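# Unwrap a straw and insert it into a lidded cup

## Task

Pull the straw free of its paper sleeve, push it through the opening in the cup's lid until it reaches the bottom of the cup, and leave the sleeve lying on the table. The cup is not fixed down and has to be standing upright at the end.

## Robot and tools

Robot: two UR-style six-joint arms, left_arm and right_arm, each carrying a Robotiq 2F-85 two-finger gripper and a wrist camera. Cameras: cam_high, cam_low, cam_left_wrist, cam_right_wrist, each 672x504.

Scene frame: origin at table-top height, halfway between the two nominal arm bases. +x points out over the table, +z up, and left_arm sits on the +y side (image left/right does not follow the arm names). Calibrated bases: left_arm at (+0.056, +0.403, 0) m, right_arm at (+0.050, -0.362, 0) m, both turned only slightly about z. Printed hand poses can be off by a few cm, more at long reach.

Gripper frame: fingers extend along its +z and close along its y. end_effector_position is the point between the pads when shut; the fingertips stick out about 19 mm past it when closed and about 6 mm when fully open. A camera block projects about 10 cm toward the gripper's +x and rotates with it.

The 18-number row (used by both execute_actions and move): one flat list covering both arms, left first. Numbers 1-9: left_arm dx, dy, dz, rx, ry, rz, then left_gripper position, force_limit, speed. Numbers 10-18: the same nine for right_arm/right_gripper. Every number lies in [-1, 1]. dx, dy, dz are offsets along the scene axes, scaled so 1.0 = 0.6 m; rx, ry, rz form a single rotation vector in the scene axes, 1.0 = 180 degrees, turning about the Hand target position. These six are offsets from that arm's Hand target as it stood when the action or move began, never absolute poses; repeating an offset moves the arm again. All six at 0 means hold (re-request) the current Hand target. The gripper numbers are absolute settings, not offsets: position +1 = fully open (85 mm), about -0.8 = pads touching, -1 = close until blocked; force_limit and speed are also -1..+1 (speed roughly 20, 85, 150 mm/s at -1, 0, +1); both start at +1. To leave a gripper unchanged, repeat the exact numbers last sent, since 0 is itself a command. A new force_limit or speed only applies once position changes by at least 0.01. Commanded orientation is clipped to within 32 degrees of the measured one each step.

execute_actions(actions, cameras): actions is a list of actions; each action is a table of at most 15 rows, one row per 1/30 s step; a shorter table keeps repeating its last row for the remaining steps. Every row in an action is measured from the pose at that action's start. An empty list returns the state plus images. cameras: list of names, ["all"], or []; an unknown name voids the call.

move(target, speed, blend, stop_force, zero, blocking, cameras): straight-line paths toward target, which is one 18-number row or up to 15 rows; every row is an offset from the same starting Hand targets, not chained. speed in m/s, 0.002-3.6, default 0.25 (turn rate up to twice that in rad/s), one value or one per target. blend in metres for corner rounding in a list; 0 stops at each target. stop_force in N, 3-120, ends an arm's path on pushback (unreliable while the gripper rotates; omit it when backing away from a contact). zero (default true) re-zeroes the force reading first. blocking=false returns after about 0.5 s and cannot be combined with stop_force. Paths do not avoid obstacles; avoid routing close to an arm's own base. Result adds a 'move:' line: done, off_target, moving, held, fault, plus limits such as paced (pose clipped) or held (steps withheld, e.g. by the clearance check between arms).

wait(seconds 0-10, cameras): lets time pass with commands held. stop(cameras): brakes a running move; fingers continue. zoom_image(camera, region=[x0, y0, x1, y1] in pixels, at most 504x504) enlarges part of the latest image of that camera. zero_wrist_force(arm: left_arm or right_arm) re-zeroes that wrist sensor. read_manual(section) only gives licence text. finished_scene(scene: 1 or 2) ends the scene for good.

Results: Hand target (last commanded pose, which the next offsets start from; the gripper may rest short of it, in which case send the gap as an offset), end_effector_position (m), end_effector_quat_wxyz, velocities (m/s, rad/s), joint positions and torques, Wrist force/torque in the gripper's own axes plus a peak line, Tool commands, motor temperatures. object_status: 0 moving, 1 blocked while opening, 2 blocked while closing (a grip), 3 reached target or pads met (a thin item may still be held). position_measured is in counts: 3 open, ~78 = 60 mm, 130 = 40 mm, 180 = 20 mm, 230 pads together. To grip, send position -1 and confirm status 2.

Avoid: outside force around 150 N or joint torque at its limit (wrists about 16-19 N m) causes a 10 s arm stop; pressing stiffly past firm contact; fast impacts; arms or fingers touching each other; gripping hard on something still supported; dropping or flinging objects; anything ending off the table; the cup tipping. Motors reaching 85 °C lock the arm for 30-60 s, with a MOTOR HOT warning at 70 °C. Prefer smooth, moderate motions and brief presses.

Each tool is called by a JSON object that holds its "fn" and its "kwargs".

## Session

{"fn": "execute_actions", "kwargs": {"actions": []}}

{"fn": "zoom_image", "kwargs": {"camera": "cam_high", "region": [240, 80, 480, 280]}}

Scene clock: 0.00 s.
left_arm: end_effector_position=(+0.5109, +0.2660, +0.1109) position_measured=3 object_status=3 end_effector_quat_wxyz=(-0.068, +0.493, +0.866, +0.049) | right_arm: end_effector_position=(+0.3519, -0.5992, +0.1265) position_measured=3 object_status=3 end_effector_quat_wxyz=(-0.005, +0.808, +0.441, +0.390)
Joint positions: left_arm=[-0.587 -1.444 1.995 -1.975 -1.488 0.405] | right_arm=[2.409 -1.557 -2.492 -0.389 2.334 1.471]
Joint velocities: within noise
Joint torques (N m): no reading
Motor temperatures (°C): left_arm=[31 31 34 32 38 34] | right_arm=[31 31 26 35 40 39]
Wrist force (N): no reading
Wrist torque (N m): no reading
Wrist force, peak (N): no reading
Hand target: left_arm +0.5109, +0.2660, +0.1109; -0.068, +0.493, +0.866, +0.049 | right_arm +0.3519, -0.5992, +0.1265; -0.005, +0.808, +0.441, +0.390
Tool commands: left_gripper/position=+1.0 left_gripper/force_limit=+1.0 left_gripper/speed=+1.0 right_gripper/position=+1.0 right_gripper/force_limit=+1.0 right_gripper/speed=+1.0

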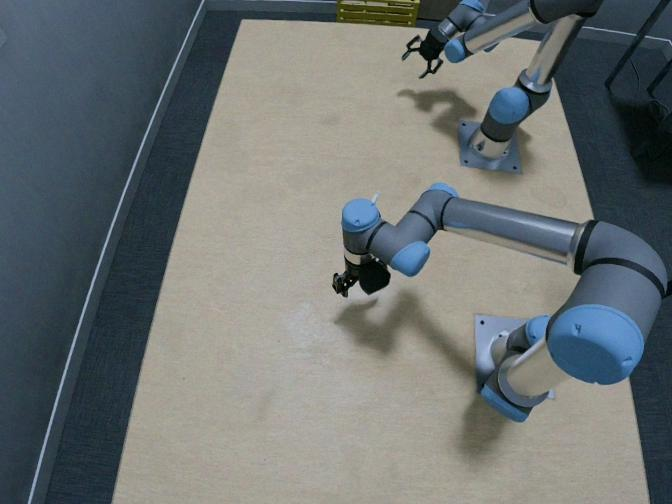

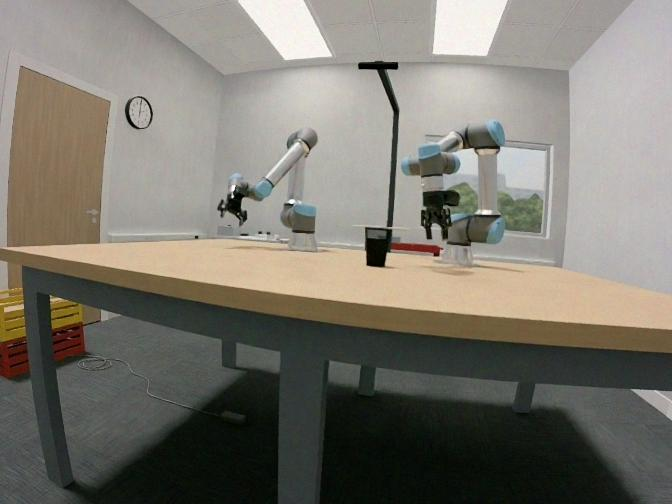

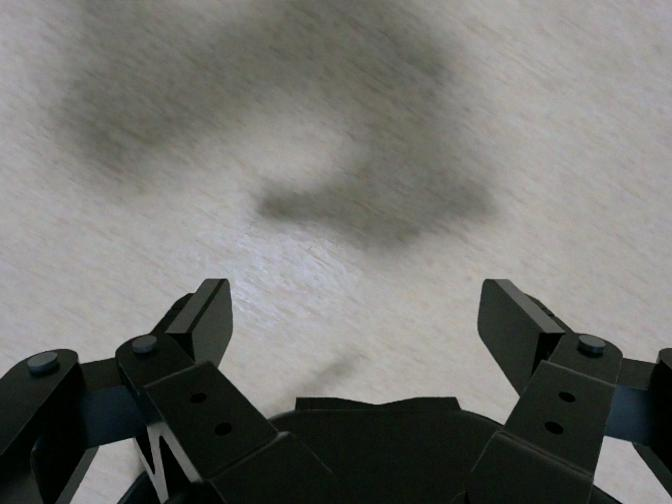

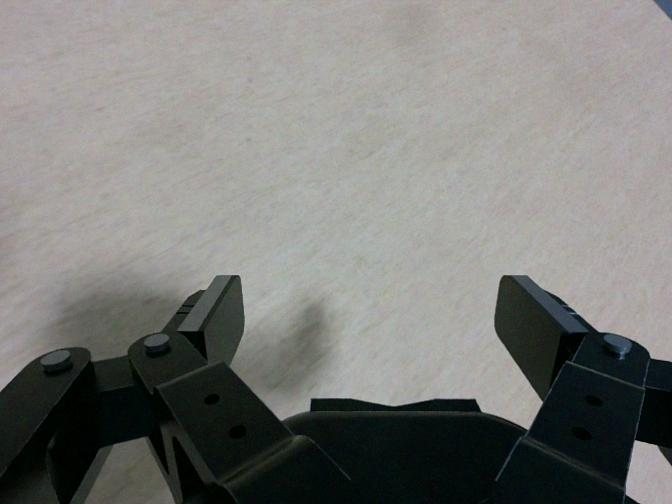

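Scaled by 2.100 from the camera's 672x504 image, which has a finer 960x720 frame.

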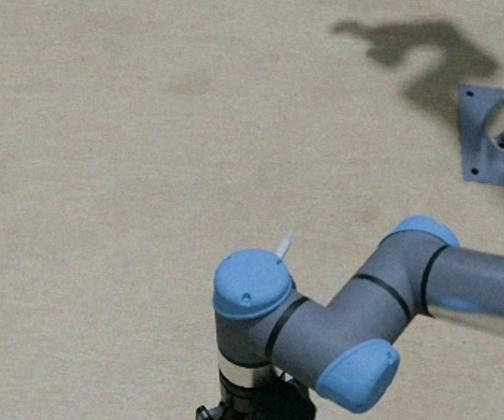

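{"fn": "move", "kwargs": {"target": [[0,0.02,0.2,0,0,0,1,1,1,0,0,0.2,0,0,0,1,1,1],[-0.1,0.1,0.5,0,0,0,1,1,1,0.05,0.1,0.4,0,0,0,1,1,1]], "speed": 0.35, "blend": 0.03, "cameras": ["all"]}}

{"fn": "zoom_image", "kwargs": {"camera": "cam_high", "region": [290, 150, 450, 280]}}

{"fn": "zoom_image", "kwargs": {"camera": "cam_low", "region": [330, 190, 430, 290]}}

Scene clock: 16.00 s.
left_arm: end_effector_position=(+0.4509, +0.3260, +0.4108) position_measured=3 object_status=3 end_effector_quat_wxyz=(-0.068, +0.493, +0.866, +0.049) | right_arm: end_effector_position=(+0.3819, -0.5392, +0.3665) position_measured=3 object_status=3 end_effector_quat_wxyz=(-0.005, +0.808, +0.441, +0.390)
Joint positions: left_arm=[-0.553 -1.739 1.489 -1.177 -1.483 0.438] | right_arm=[2.62 -1.105 -2.139 -1.017 2.258 1.736]
Joint torques (N m): left_arm=[-8.22 -9.43 -35.35 -0.46 -2.14 -1.38] | right_arm=[9.55 13.05 36.73 0.67 -1.64 1.61]
Wrist force (N): left_arm=[-0.5 -0.1 0.0] | right_arm=[-0.4 -0.1 -0.4]
Wrist torque (N m): left_arm=[-0.02 0.03 -0.09] | right_arm=[-0.01 0.06 -0.13]
Wrist force, peak (N): left_arm=[1.4 -0.6 -1.8] | right_arm=[1.8 0.0 -1.3]
Hand target: left_arm +0.4509, +0.3260, +0.4109; -0.068, +0.493, +0.866, +0.049 | right_arm +0.3819, -0.5392, +0.3665; -0.005, +0.808, +0.441, +0.390
Off the commanded pose: left_arm 0.000 m, 0 deg | right_arm 0.000 m, 0 deg.
move: done

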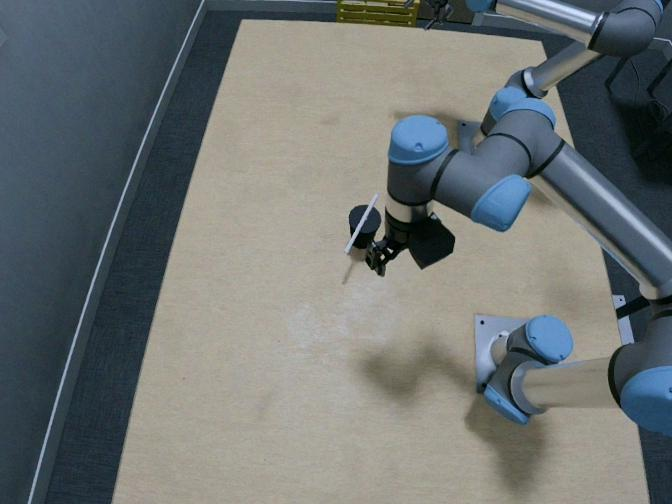

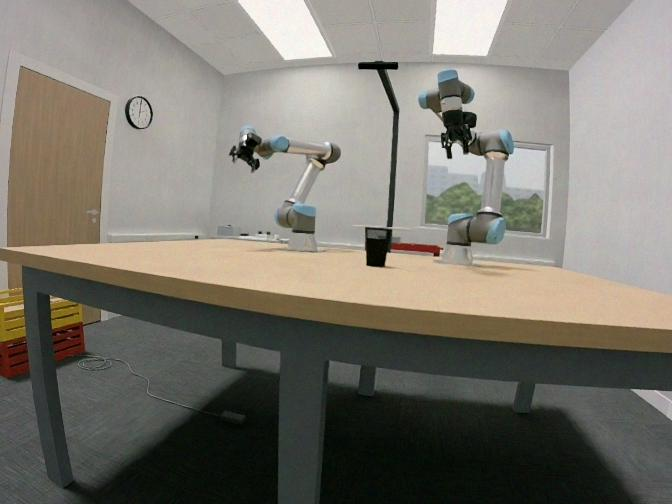

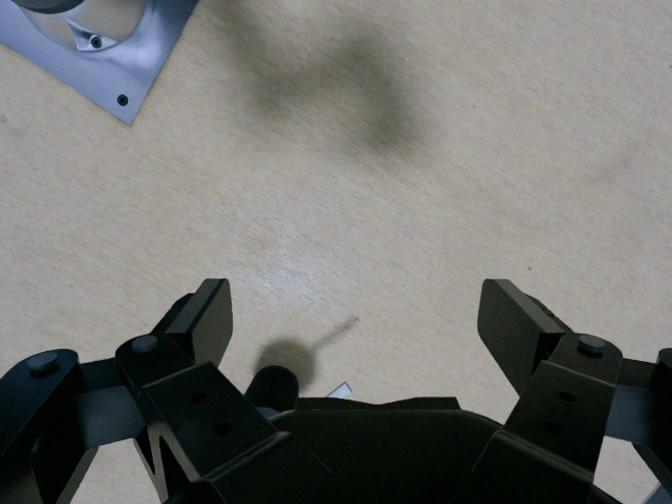

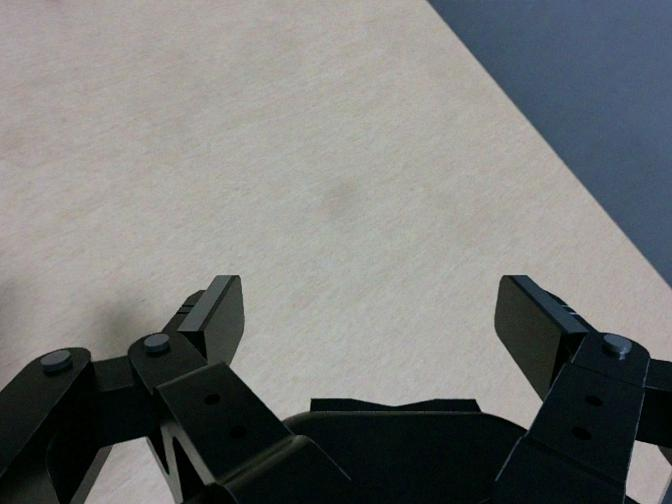

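Scaled by 3.150 from the camera's 672x504 image, which has a finer 960x720 frame.

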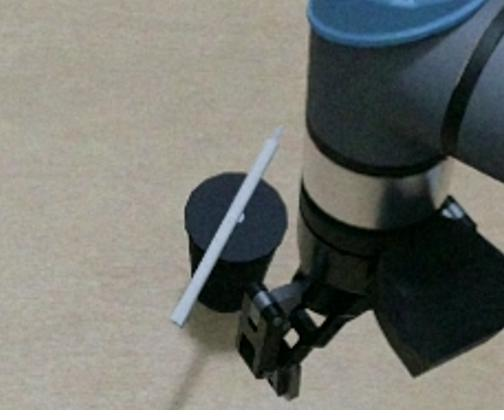

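Scaled by 5.040 from the camera's 672x504 image, which has a finer 960x720 frame.

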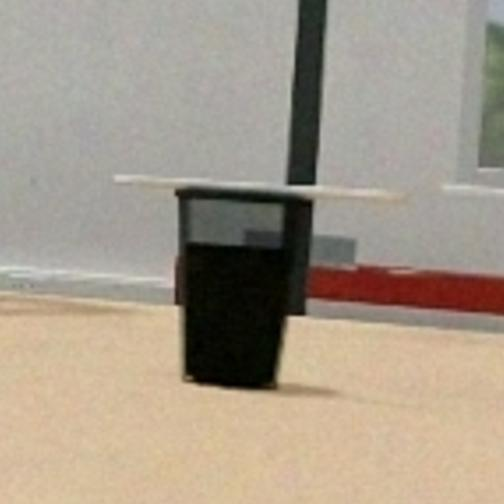

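{"fn": "move", "kwargs": {"target": [0.1,0.08,-0.06,-0.0533,-0.0087,-0.170,1,1,1,0.113,0.48,-0.06,0.3105,0.208,-0.879,0.2,1,1], "speed": 0.6, "cameras": ["cam_high","cam_right_wrist","cam_left_wrist"]}}

Scene clock: 45.97 s.
left_arm: end_effector_position=(+0.5109, +0.3740, +0.3749) position_measured=3 object_status=3 end_effector_quat_wxyz=(+0.000, +0.707, +0.707, +0.000) | right_arm: end_effector_position=(+0.4497, -0.2512, +0.3305) position_measured=104 object_status=3 end_effector_quat_wxyz=(+0.000, -0.545, +0.838, +0.000)
Joint positions: left_arm=[-0.324 -1.696 1.574 -1.448 -1.57 1.209] | right_arm=[3.786 -1.336 -1.776 -1.599 1.571 5.726]
Joint torques (N m): left_arm=[6.28 -12.77 -13.56 -5 -2.16 2.37] | right_arm=[-7.51 4.82 34.21 6.29 3.03 0.84]
Wrist force (N): left_arm=[-0.2 0.3 0.0] | right_arm=[-1.5 -1.2 -0.5]
Wrist torque (N m): left_arm=[0.06 0.01 -0.07] | right_arm=[-0.17 -0.03 0.18]
Wrist force, peak (N): left_arm=[-0.6 0.3 0.3] | right_arm=[0.7 -2.6 -1.1]
Hand target: left_arm +0.5109, +0.3740, +0.3749; +0.000, +0.707, +0.707, +0.000 | right_arm +0.4497, -0.2512, +0.3305; +0.000, -0.545, +0.838, +0.000
Off the commanded pose: left_arm 0.000 m, 0 deg | right_arm 0.000 m, 0 deg.
move: done
Images, in order (width x height): cam_high 672x504, cam_left_wrist 672x504, cam_right_wrist 672x504.

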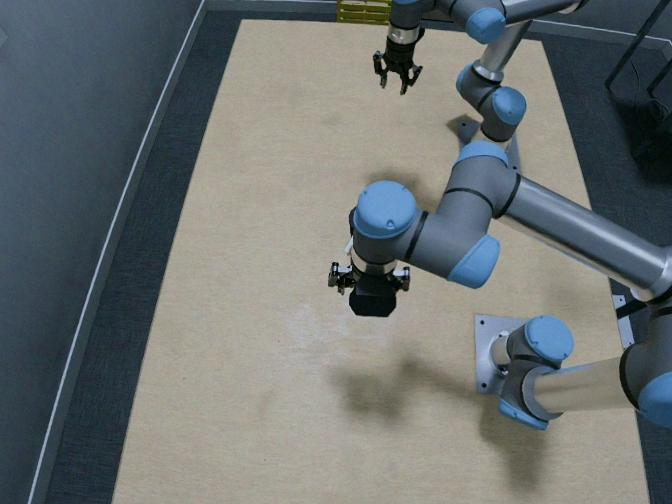

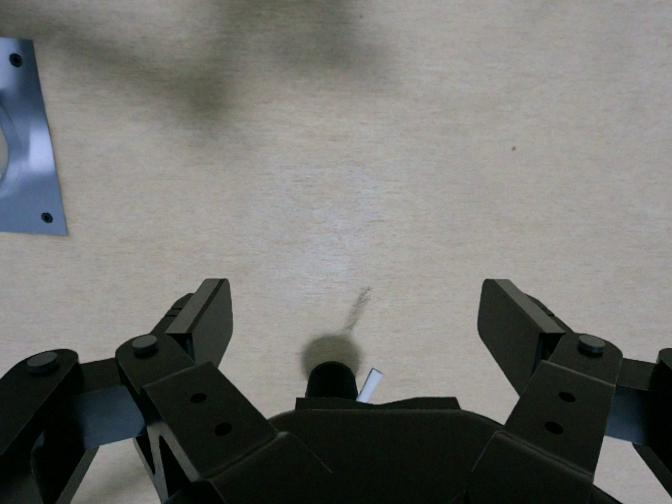

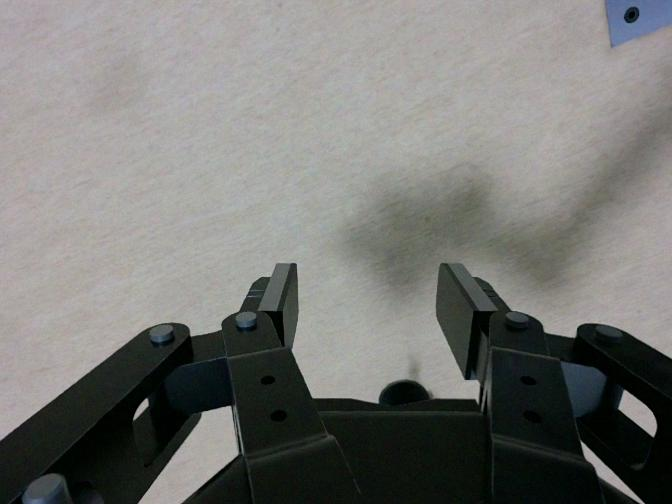

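{"fn": "move", "kwargs": {"target": [0,0.05,-0.05,0,0,0,1,1,1,0.01,0.3,-0.08,0,0,0,0.2,1,1], "speed": 0.3, "cameras": ["cam_high","cam_right_wrist","cam_low"]}}

{"fn": "zoom_image", "kwargs": {"camera": "cam_right_wrist", "region": [280, 150, 480, 410]}}

Scene clock: 52.97 s.
left_arm: end_effector_position=(+0.5109, +0.4040, +0.3449) position_measured=3 object_status=3 end_effector_quat_wxyz=(+0.000, +0.707, +0.707, +0.000) | right_arm: end_effector_position=(+0.4557, -0.0713, +0.2826) position_measured=104 object_status=3 end_effector_quat_wxyz=(+0.000, -0.545, +0.838, +0.000)
Joint positions: left_arm=[-0.258 -1.705 1.658 -1.524 -1.57 1.275] | right_arm=[4.081 -1.552 -1.712 -1.447 1.571 6.021]
Joint torques (N m): left_arm=[6.26 -30.52 -14.29 -5.23 -1.97 1.57] | right_arm=[7.75 15.5 34.13 6.31 -2.44 1.24]
Wrist force (N): left_arm=[-0.4 0.2 0.1] | right_arm=[-1.2 -1.1 -0.4]
Wrist torque (N m): left_arm=[0.06 0.08 -0.06] | right_arm=[-0.14 -0.07 0.18]
Wrist force, peak (N): left_arm=[-0.6 0.1 -0.5] | right_arm=[-3.3 -0.2 0.1]
Hand target: left_arm +0.5109, +0.4040, +0.3449; +0.000, +0.707, +0.707, +0.000 | right_arm +0.4557, -0.0712, +0.2825; +0.000, -0.545, +0.838, +0.000
Off the commanded pose: left_arm 0.000 m, 0 deg | right_arm 0.000 m, 0 deg.
move: done
Images, in order (width x height): cam_high 672x504, cam_low 672x504, cam_right_wrist 672x504.

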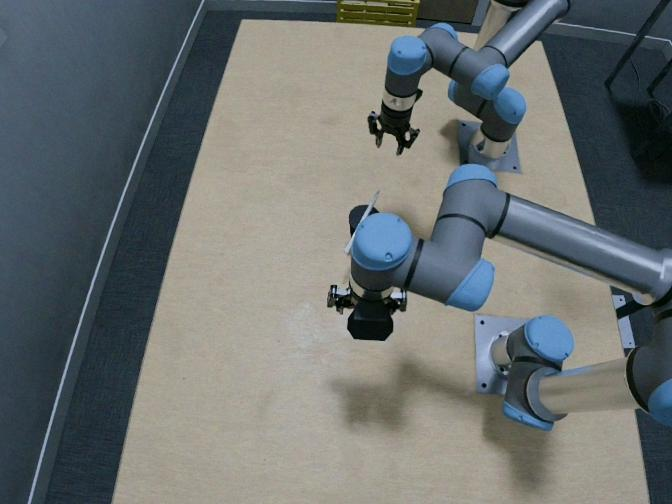

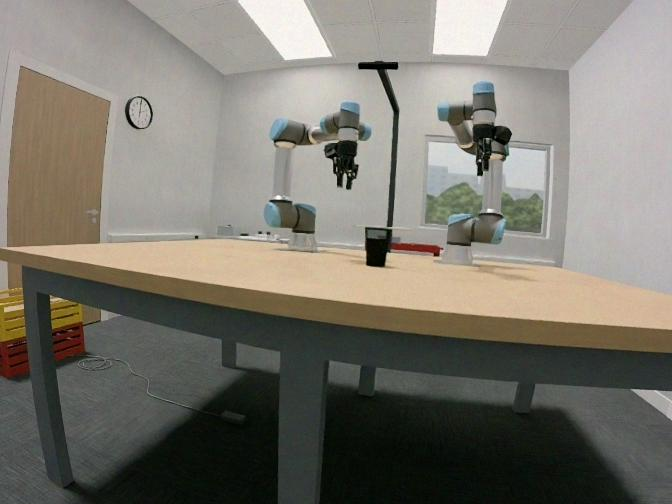

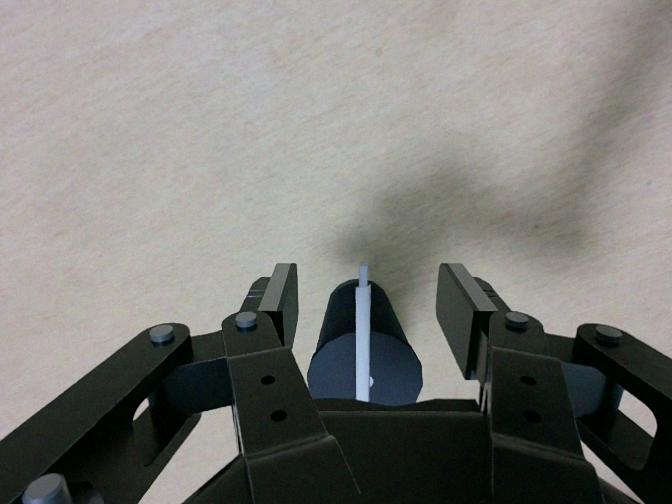

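Scaled by 1.938 from the camera's 672x504 image, which has a finer 960x720 frame.

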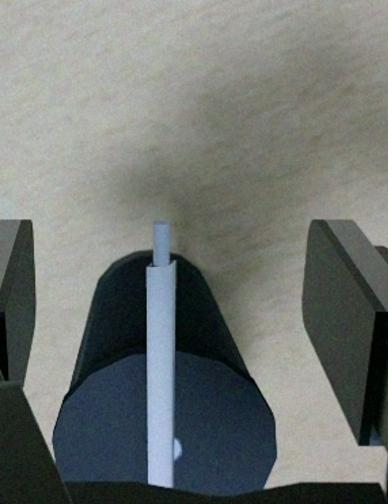

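{"fn": "move", "kwargs": {"target": [0,0,0,0,0,0,1,1,1,0.0185,0.081,-0.18,0,0,0,0.2,1,1], "speed": 0.2, "cameras": ["cam_right_wrist","cam_low"]}}

{"fn": "zoom_image", "kwargs": {"camera": "cam_low", "region": [320, 160, 440, 280]}}

Scene clock: 71.07 s.
left_arm: end_effector_position=(+0.5109, +0.4040, +0.3449) position_measured=3 object_status=3 end_effector_quat_wxyz=(+0.000, +0.707, +0.707, +0.000) | right_arm: end_effector_position=(+0.4668, -0.0226, +0.1746) position_measured=104 object_status=3 end_effector_quat_wxyz=(+0.000, -0.545, +0.838, +0.000)
Joint positions: left_arm=[-0.258 -1.705 1.658 -1.524 -1.57 1.275] | right_arm=[4.123 -1.711 -1.828 -1.172 1.571 6.063]
Joint torques (N m): left_arm=[7.49 -30.6 -15.29 -5.1 -2.19 2.1] | right_arm=[7.98 19.42 13.82 6.3 -2.29 1.21]
Wrist force (N): left_arm=[-0.5 0.1 0.1] | right_arm=[-1.1 -1.3 -0.3]
Wrist torque (N m): left_arm=[0.04 0.10 -0.06] | right_arm=[-0.18 -0.09 0.18]
Wrist force, peak (N): left_arm=[-0.6 0.5 0.1] | right_arm=[-0.8 -1.3 -1.8]
Hand target: left_arm +0.5109, +0.4040, +0.3449; +0.000, +0.707, +0.707, +0.000 | right_arm +0.4668, -0.0226, +0.1745; +0.000, -0.545, +0.838, +0.000
Off the commanded pose: left_arm 0.000 m, 0 deg | right_arm 0.000 m, 0 deg.
move: done
Images, in order (width x height): cam_low 672x504, cam_right_wrist 672x504.

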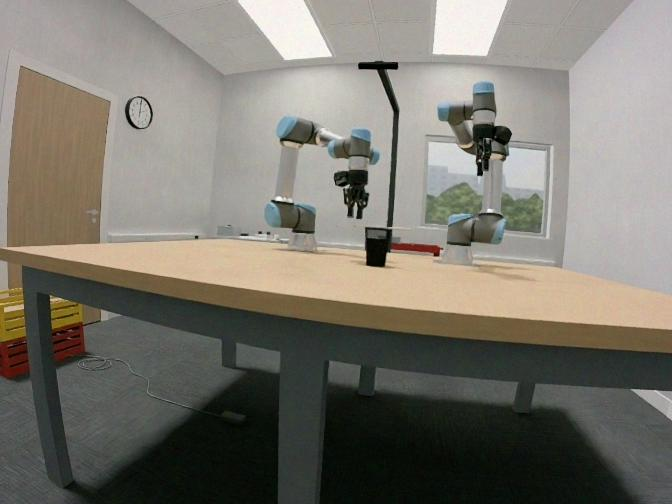

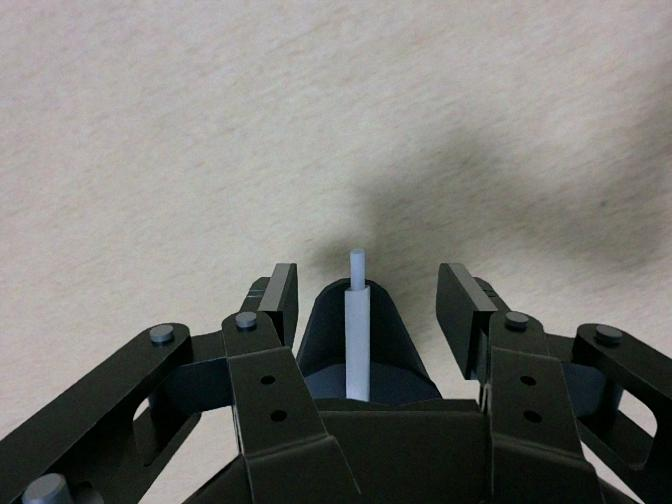

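Scaled by 4.200 from the camera's 672x504 image, which has a finer 960x720 frame.

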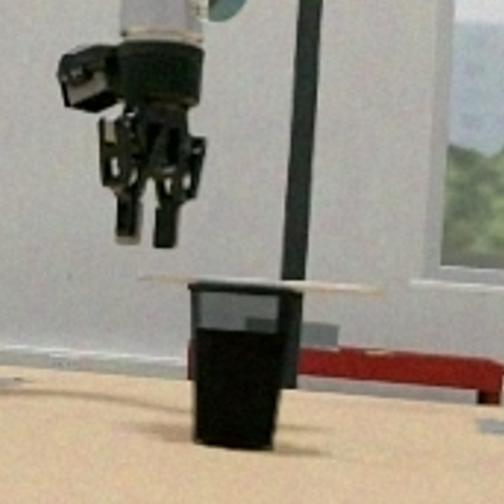

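{"fn": "move", "kwargs": {"target": [0,0,0,0,0,0,1,1,1,0.0024,-0.0028,-0.059,0,0,0,0.2,1,1], "speed": 0.1, "cameras": ["cam_right_wrist","cam_low"]}}

{"fn": "zoom_image", "kwargs": {"camera": "cam_low", "region": [320, 190, 410, 280]}}

Scene clock: 89.37 s.
left_arm: end_effector_position=(+0.5109, +0.4040, +0.3449) position_measured=3 object_status=3 end_effector_quat_wxyz=(+0.000, +0.707, +0.707, +0.000) | right_arm: end_effector_position=(+0.4683, -0.0242, +0.1392) position_measured=104 object_status=3 end_effector_quat_wxyz=(+0.000, -0.545, +0.838, +0.000)
Joint positions: left_arm=[-0.258 -1.705 1.658 -1.524 -1.57 1.275] | right_arm=[4.119 -1.748 -1.884 -1.08 1.571 6.059]
Joint torques (N m): left_arm=[7.55 -30.8 -15.92 -5.26 -2.18 1.81] | right_arm=[-6.39 21.87 12.37 6.64 -1.93 -0.85]
Wrist force (N): left_arm=[-0.2 0.3 0.1] | right_arm=[-1.2 -1.0 -0.4]
Wrist torque (N m): left_arm=[0.07 0.06 -0.06] | right_arm=[-0.12 -0.08 0.18]
Wrist force, peak (N): left_arm=[-0.6 0.5 0.2] | right_arm=[-1.5 -1.4 -0.8]
Hand target: left_arm +0.5109, +0.4040, +0.3449; +0.000, +0.707, +0.707, +0.000 | right_arm +0.4683, -0.0242, +0.1391; +0.000, -0.545, +0.838, +0.000
Off the commanded pose: left_arm 0.000 m, 0 deg | right_arm 0.000 m, 0 deg.
move: done
Images, in order (width x height): cam_low 672x504, cam_right_wrist 672x504.

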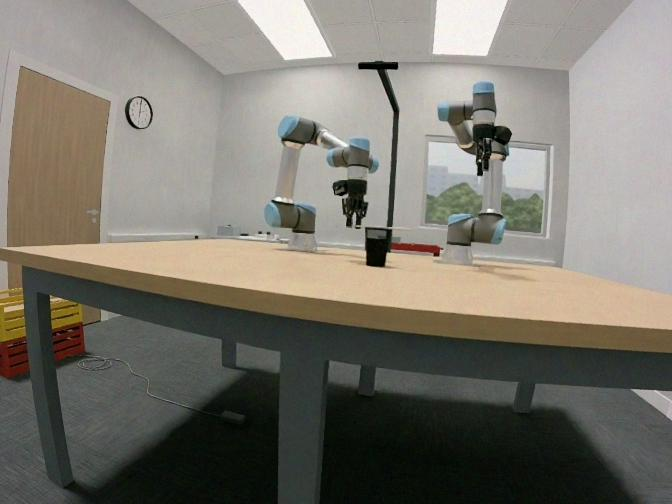

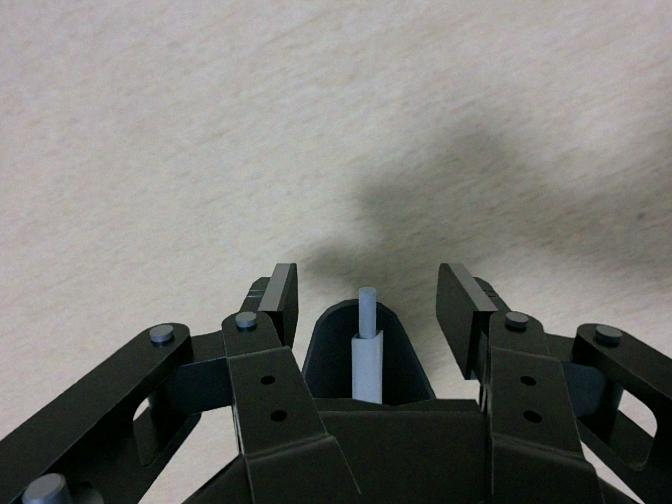

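Scaled by 5.600 from the camera's 672x504 image, which has a finer 960x720 frame.

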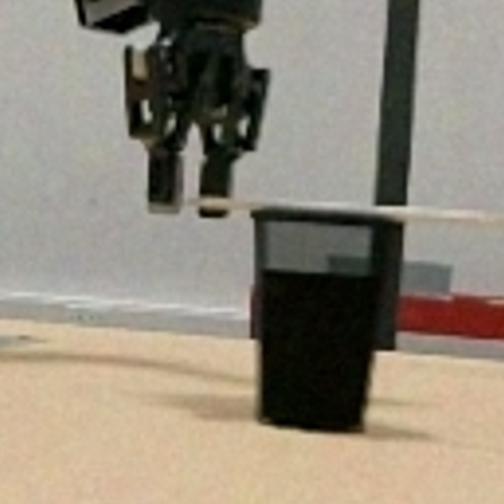

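{"fn": "move", "kwargs": {"target": [[0,0,0,0,0,0,1,1,1,-0.002,-0.0045,-0.002,0,0,0,0.2,1,1],[0,0,0,0,0,0,1,1,1,-0.002,-0.0045,-0.002,0,0,0,-1,0.0,-1]], "speed": 0.1, "cameras": ["cam_right_wrist"]}}

Scene clock: 101.07 s.
left_arm: end_effector_position=(+0.5109, +0.4040, +0.3449) position_measured=3 object_status=3 end_effector_quat_wxyz=(+0.000, +0.707, +0.707, +0.000) | right_arm: end_effector_position=(+0.4671, -0.0269, +0.1379) position_measured=222 object_status=0 end_effector_quat_wxyz=(+0.000, -0.545, +0.838, +0.000)
Joint positions: left_arm=[-0.258 -1.705 1.658 -1.524 -1.57 1.275] | right_arm=[4.118 -1.744 -1.893 -1.075 1.571 6.058]
Joint torques (N m): left_arm=[6.04 -29.83 -16.48 -5.13 -2.25 1.7] | right_arm=[-6.11 36.29 13.18 6.35 0.59 -0.91]
Wrist force (N): left_arm=[-0.5 0.6 0.0] | right_arm=[-1.1 -1.3 -0.6]
Wrist torque (N m): left_arm=[0.12 0.11 -0.06] | right_arm=[-0.16 -0.09 0.18]
Wrist force, peak (N): left_arm=[-0.7 0.4 0.1] | right_arm=[-1.3 -1.5 -0.7]
Hand target: left_arm +0.5109, +0.4040, +0.3449; +0.000, +0.707, +0.707, +0.000 | right_arm +0.4671, -0.0269, +0.1379; +0.000, -0.545, +0.838, +0.000
Off the commanded pose: left_arm 0.000 m, 0 deg | right_arm 0.000 m, 0 deg.
move: done
Images, in order (width x height): cam_right_wrist 672x504.

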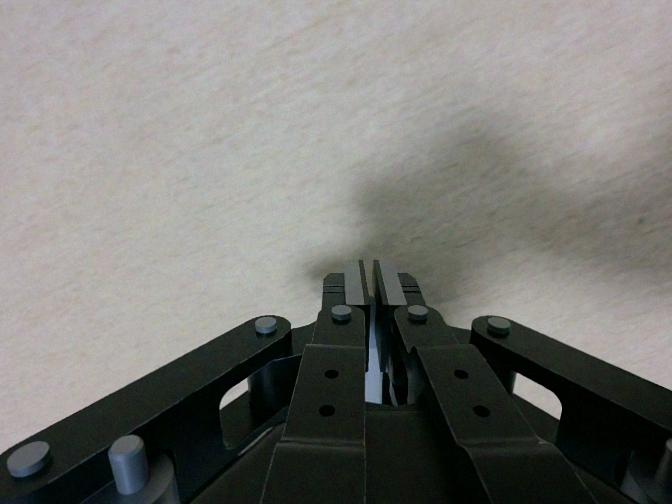

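{"fn": "move", "kwargs": {"target": [[0,0,0,0,0,0,0.6,-1,0,0,0,0.12,0,0,0,-1,0.0,-1],[0.079,-0.423,-0.07,0,0,0,0.6,-1,0,0.155,-0.205,0.27,0,0,0.1333,-1,0.0,-1]], "speed": 0.3, "blend": 0.02, "cameras": ["cam_low","cam_right_wrist","cam_left_wrist"]}}

{"fn": "zoom_image", "kwargs": {"camera": "cam_low", "region": [290, 110, 450, 270]}}

Scene clock: 109.30 s.
left_arm: end_effector_position=(+0.5582, +0.1503, +0.3029) position_measured=53 object_status=3 end_effector_quat_wxyz=(+0.000, +0.707, +0.707, +0.000) | right_arm: end_effector_position=(+0.5600, -0.1499, +0.2999) position_measured=222 object_status=2 end_effector_quat_wxyz=(+0.000, +0.707, -0.707, +0.000)
Joint positions: left_arm=[-0.669 -1.441 1.502 -1.631 -1.571 0.865] | right_arm=[3.827 -1.678 -1.536 -1.498 1.571 5.348]
Joint torques (N m): left_arm=[-5.38 -24.51 -34.2 -0.99 2.67 -1.79] | right_arm=[-7.32 21.75 34.73 0.38 2.45 -1.21]
Wrist force (N): left_arm=[0.0 0.2 -0.4] | right_arm=[-1.1 -1.2 -0.4]
Wrist torque (N m): left_arm=[0.05 -0.05 0.04] | right_arm=[-0.16 -0.08 0.39]
Wrist force, peak (N): left_arm=[-4.3 -1.3 0.3] | right_arm=[-1.2 -1.2 -1.7]
Hand target: left_arm +0.5583, +0.1502, +0.3029; +0.000, +0.707, +0.707, +0.000 | right_arm +0.5601, -0.1499, +0.2999; +0.000, +0.707, -0.707, +0.000
Off the commanded pose: left_arm 0.000 m, 0 deg | right_arm 0.000 m, 0 deg.
move: done; blend cut to 0 m at target 1
Images, in order (width x height): cam_low 672x504, cam_left_wrist 672x504, cam_right_wrist 672x504.

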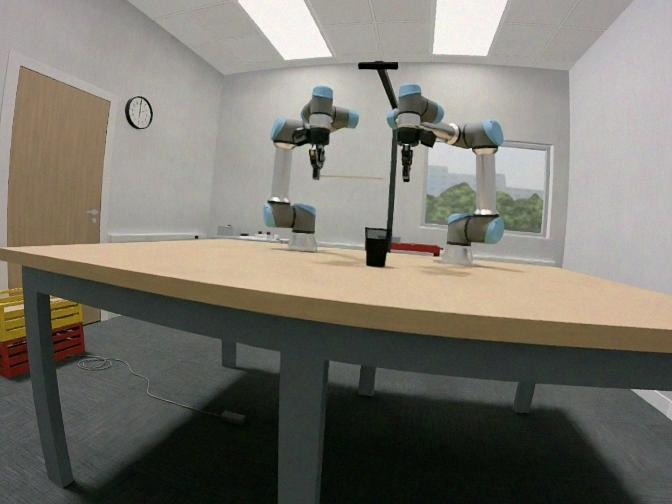

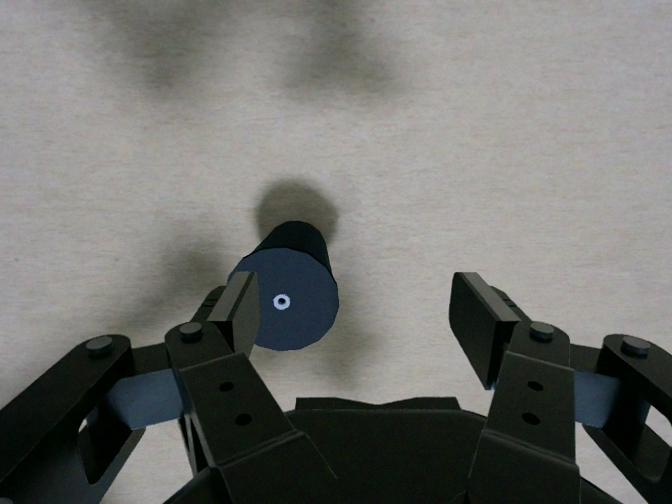

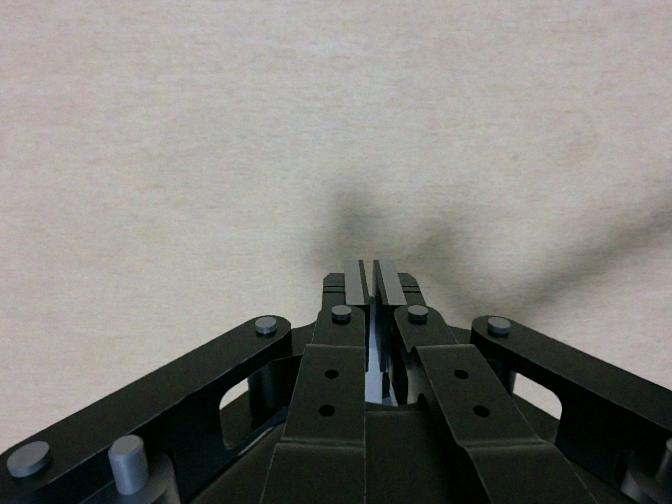

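Scaled by 3.150 from the camera's 672x504 image, which has a finer 960x720 frame.

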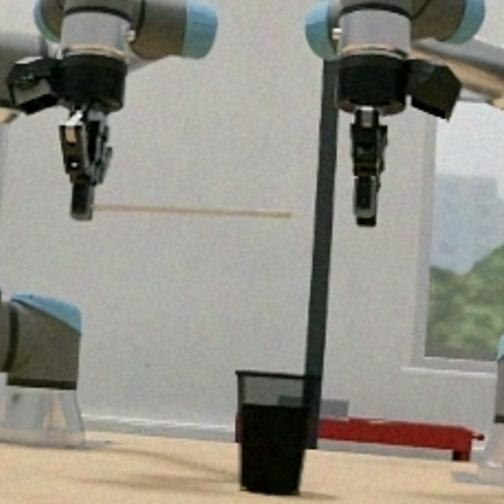

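{"fn": "move", "kwargs": {"target": [[-0.001,-0.157,-0.007,0,0,0,0.6,-1,0,0,0,0,0,0,0,-1,0.0,-1],[-0.001,-0.157,-0.007,0,0,0,-1,-1,-0.5,0,0,0,0,0,0,-1,0.0,-1],[-0.001,0.277,-0.007,0,0,0,-1,-1,-0.5,0,0,0,0,0,0,-1,0.0,-1]], "speed": [0.2,0.12,0.14], "cameras": ["cam_left_wrist","cam_low","cam_right_wrist"]}}

{"fn": "zoom_image", "kwargs": {"camera": "cam_low", "region": [280, 110, 480, 270]}}

Scene clock: 125.33 s.
left_arm: end_effector_position=(+0.5577, +0.3163, +0.2987) position_measured=218 object_status=2 end_effector_quat_wxyz=(+0.000, +0.707, +0.707, +0.000) | right_arm: end_effector_position=(+0.5601, -0.1499, +0.2999) position_measured=222 object_status=2 end_effector_quat_wxyz=(+0.000, +0.707, -0.707, +0.000)
Joint positions: left_arm=[-0.399 -1.569 1.65 -1.651 -1.57 1.134] | right_arm=[3.827 -1.678 -1.536 -1.498 1.571 5.348]
Joint torques (N m): left_arm=[5.66 -37.63 -14.28 -5.16 -2.23 1.72] | right_arm=[7.14 37.12 14.82 6.38 -2.69 -0.1]
Wrist force (N): left_arm=[0.3 1.1 0.1] | right_arm=[-1.5 -1.6 -0.3]
Wrist torque (N m): left_arm=[0.21 -0.07 -0.06] | right_arm=[-0.23 -0.02 0.38]
Wrist force, peak (N): left_arm=[-33.7 1.0 -2.0] | right_arm=[-30.6 2.0 2.1]
Hand target: left_arm +0.5577, +0.3164, +0.2987; +0.000, +0.707, +0.707, +0.000 | right_arm +0.5601, -0.1499, +0.2999; +0.000, +0.707, -0.707, +0.000
Off the commanded pose: left_arm 0.000 m, 0 deg | right_arm 0.000 m, 0 deg.
move: done
Images, in order (width x height): cam_low 672x504, cam_left_wrist 672x504, cam_right_wrist 672x504.

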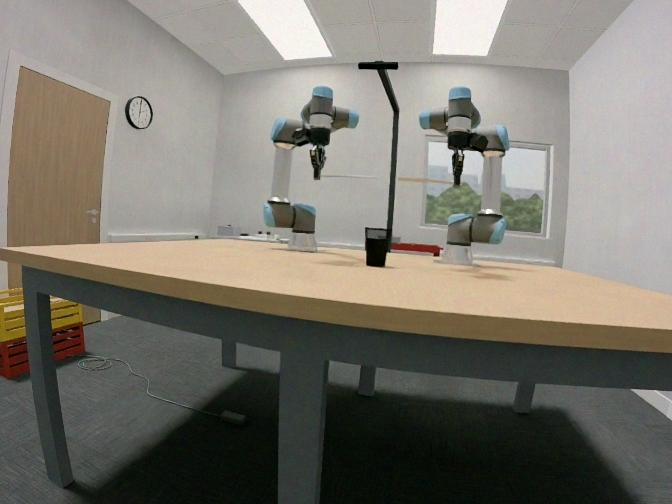

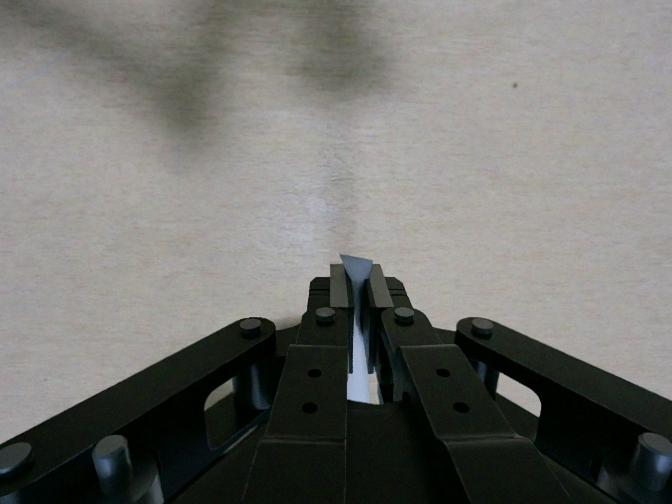

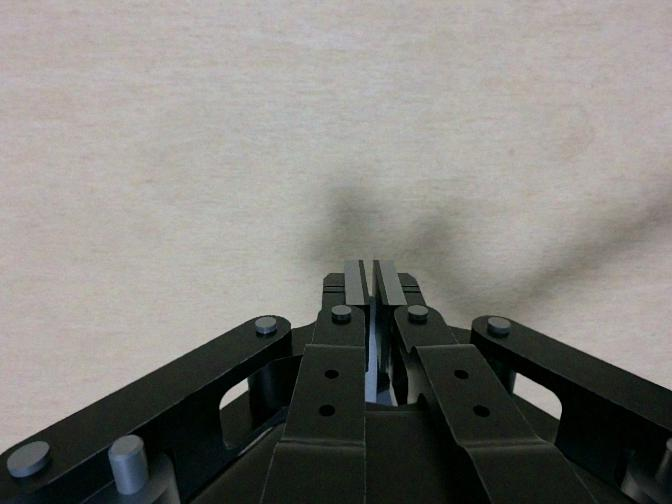

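Scaled by 2.520 from the camera's 672x504 image, which has a finer 960x720 frame.

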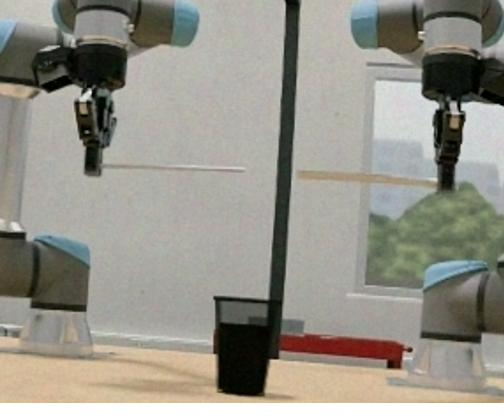

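{"fn": "move", "kwargs": {"target": [0,0.133,-0.38,0,0,0,-1,-1,-0.5,-0.0927,0.36,0.125,-0.385,-0.385,0.385,-1,0.0,-1], "speed": 0.4}}

{"fn": "move", "kwargs": {"target": [[0,0,-0.081,0,0,0,-1,-1,-0.5,0,0,0,0,0,0,-1,0.0,-1],[0,0,-0.081,0,0,0,0.3,-1,-0.7,0,0,0,0,0,0,-1,0.0,-1],[0,0,0.12,0,0,0,0.3,-1,-0.7,0,0,0,0,0,0,-1,0.0,-1]], "speed": [0.06,0.1,0.15], "cameras": ["cam_low","cam_left_wrist","cam_high"]}}

{"fn": "zoom_image", "kwargs": {"camera": "cam_low", "region": [310, 120, 510, 280]}}

Scene clock: 141.27 s.
left_arm: end_effector_position=(+0.5577, +0.3962, +0.0707) position_measured=218 object_status=2 end_effector_quat_wxyz=(+0.000, +0.707, +0.707, +0.000) | right_arm: end_effector_position=(+0.5036, +0.0662, +0.3749) position_measured=222 object_status=2 end_effector_quat_wxyz=(+0.049, +0.699, -0.047, +0.712)
Joint positions: left_arm=[-0.246 -1.374 2.071 -2.267 -1.57 1.288] | right_arm=[4.621 -1.687 -1.985 -1.205 -0.02 4.876]
Joint torques (N m): left_arm=[6.54 -22.85 -9.58 -5.17 -2.12 1.87] | right_arm=[4.42 33.72 32.16 0.73 -5.88 1.17]
Wrist force (N): left_arm=[0.3 1.2 0.5] | right_arm=[2.0 0.5 -0.2]
Wrist torque (N m): left_arm=[0.23 -0.01 -0.10] | right_arm=[0.45 -0.12 -0.25]
Wrist force, peak (N): left_arm=[0.7 1.3 0.9] | right_arm=[-1.8 -1.7 -0.3]
Hand target: left_arm +0.5577, +0.3962, +0.0707; +0.000, +0.707, +0.707, +0.000 | right_arm +0.5044, +0.0661, +0.3749; +0.000, +0.707, +0.001, +0.707
Off the commanded pose: left_arm 0.000 m, 0 deg | right_arm 0.001 m, 8 deg.
move: off_target (right_arm)

Scene clock: 145.57 s.
left_arm: end_effector_position=(+0.5577, +0.3962, +0.1426) position_measured=91 object_status=3 end_effector_quat_wxyz=(+0.000, +0.707, +0.707, +0.000) | right_arm: end_effector_position=(+0.5036, +0.0662, +0.3749) position_measured=222 object_status=2 end_effector_quat_wxyz=(+0.049, +0.699, -0.047, +0.712)
Joint positions: left_arm=[-0.246 -1.48 1.974 -2.065 -1.57 1.288] | right_arm=[4.621 -1.687 -1.985 -1.206 -0.02 4.877]
Joint torques (N m): left_arm=[-6.25 -39.79 -33.31 -0.74 -0.53 -1.58] | right_arm=[-3.51 34.61 31.41 0.28 -5.99 1.08]
Wrist force (N): left_arm=[0.4 0.9 0.7] | right_arm=[2.0 0.6 -0.3]
Wrist torque (N m): left_arm=[0.18 -0.05 -0.07] | right_arm=[0.47 -0.14 -0.25]
Wrist force, peak (N): left_arm=[0.4 1.3 2.4] | right_arm=[2.2 0.6 -0.6]
Hand target: left_arm +0.5577, +0.3962, +0.1427; +0.000, +0.707, +0.707, +0.000 | right_arm +0.5036, +0.0662, +0.3749; +0.049, +0.699, -0.047, +0.712 (not the last commanded pose)
Off the commanded pose: left_arm 0.000 m, 0 deg | right_arm 0.001 m, 8 deg.
move: off_target (right_arm)
Images, in order (width x height): cam_high 672x504, cam_low 672x504, cam_left_wrist 672x504.

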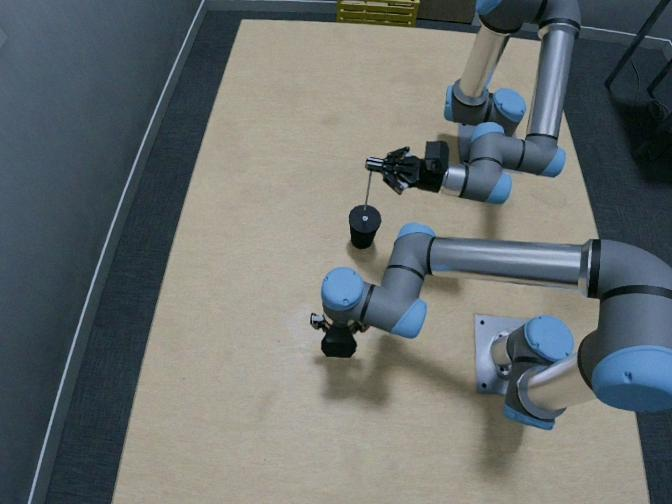

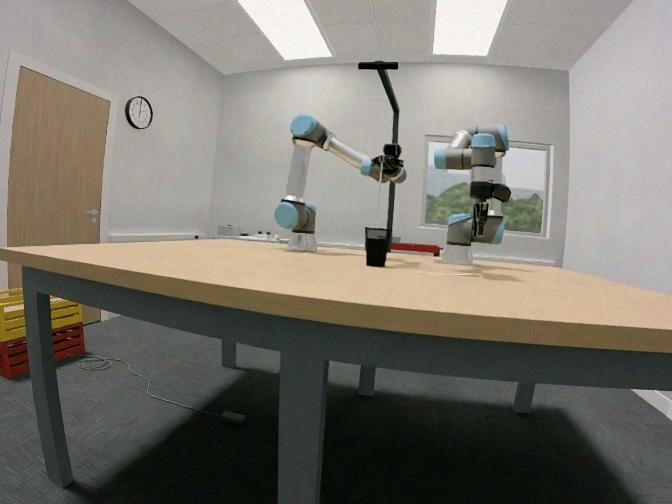

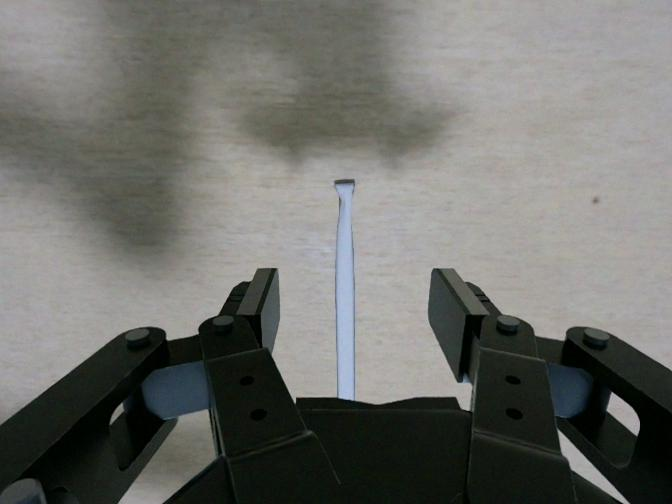

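Scaled by 2.520 from the camera's 672x504 image, which has a finer 960x720 frame.

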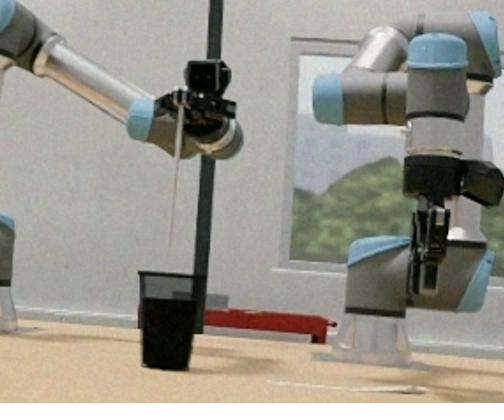

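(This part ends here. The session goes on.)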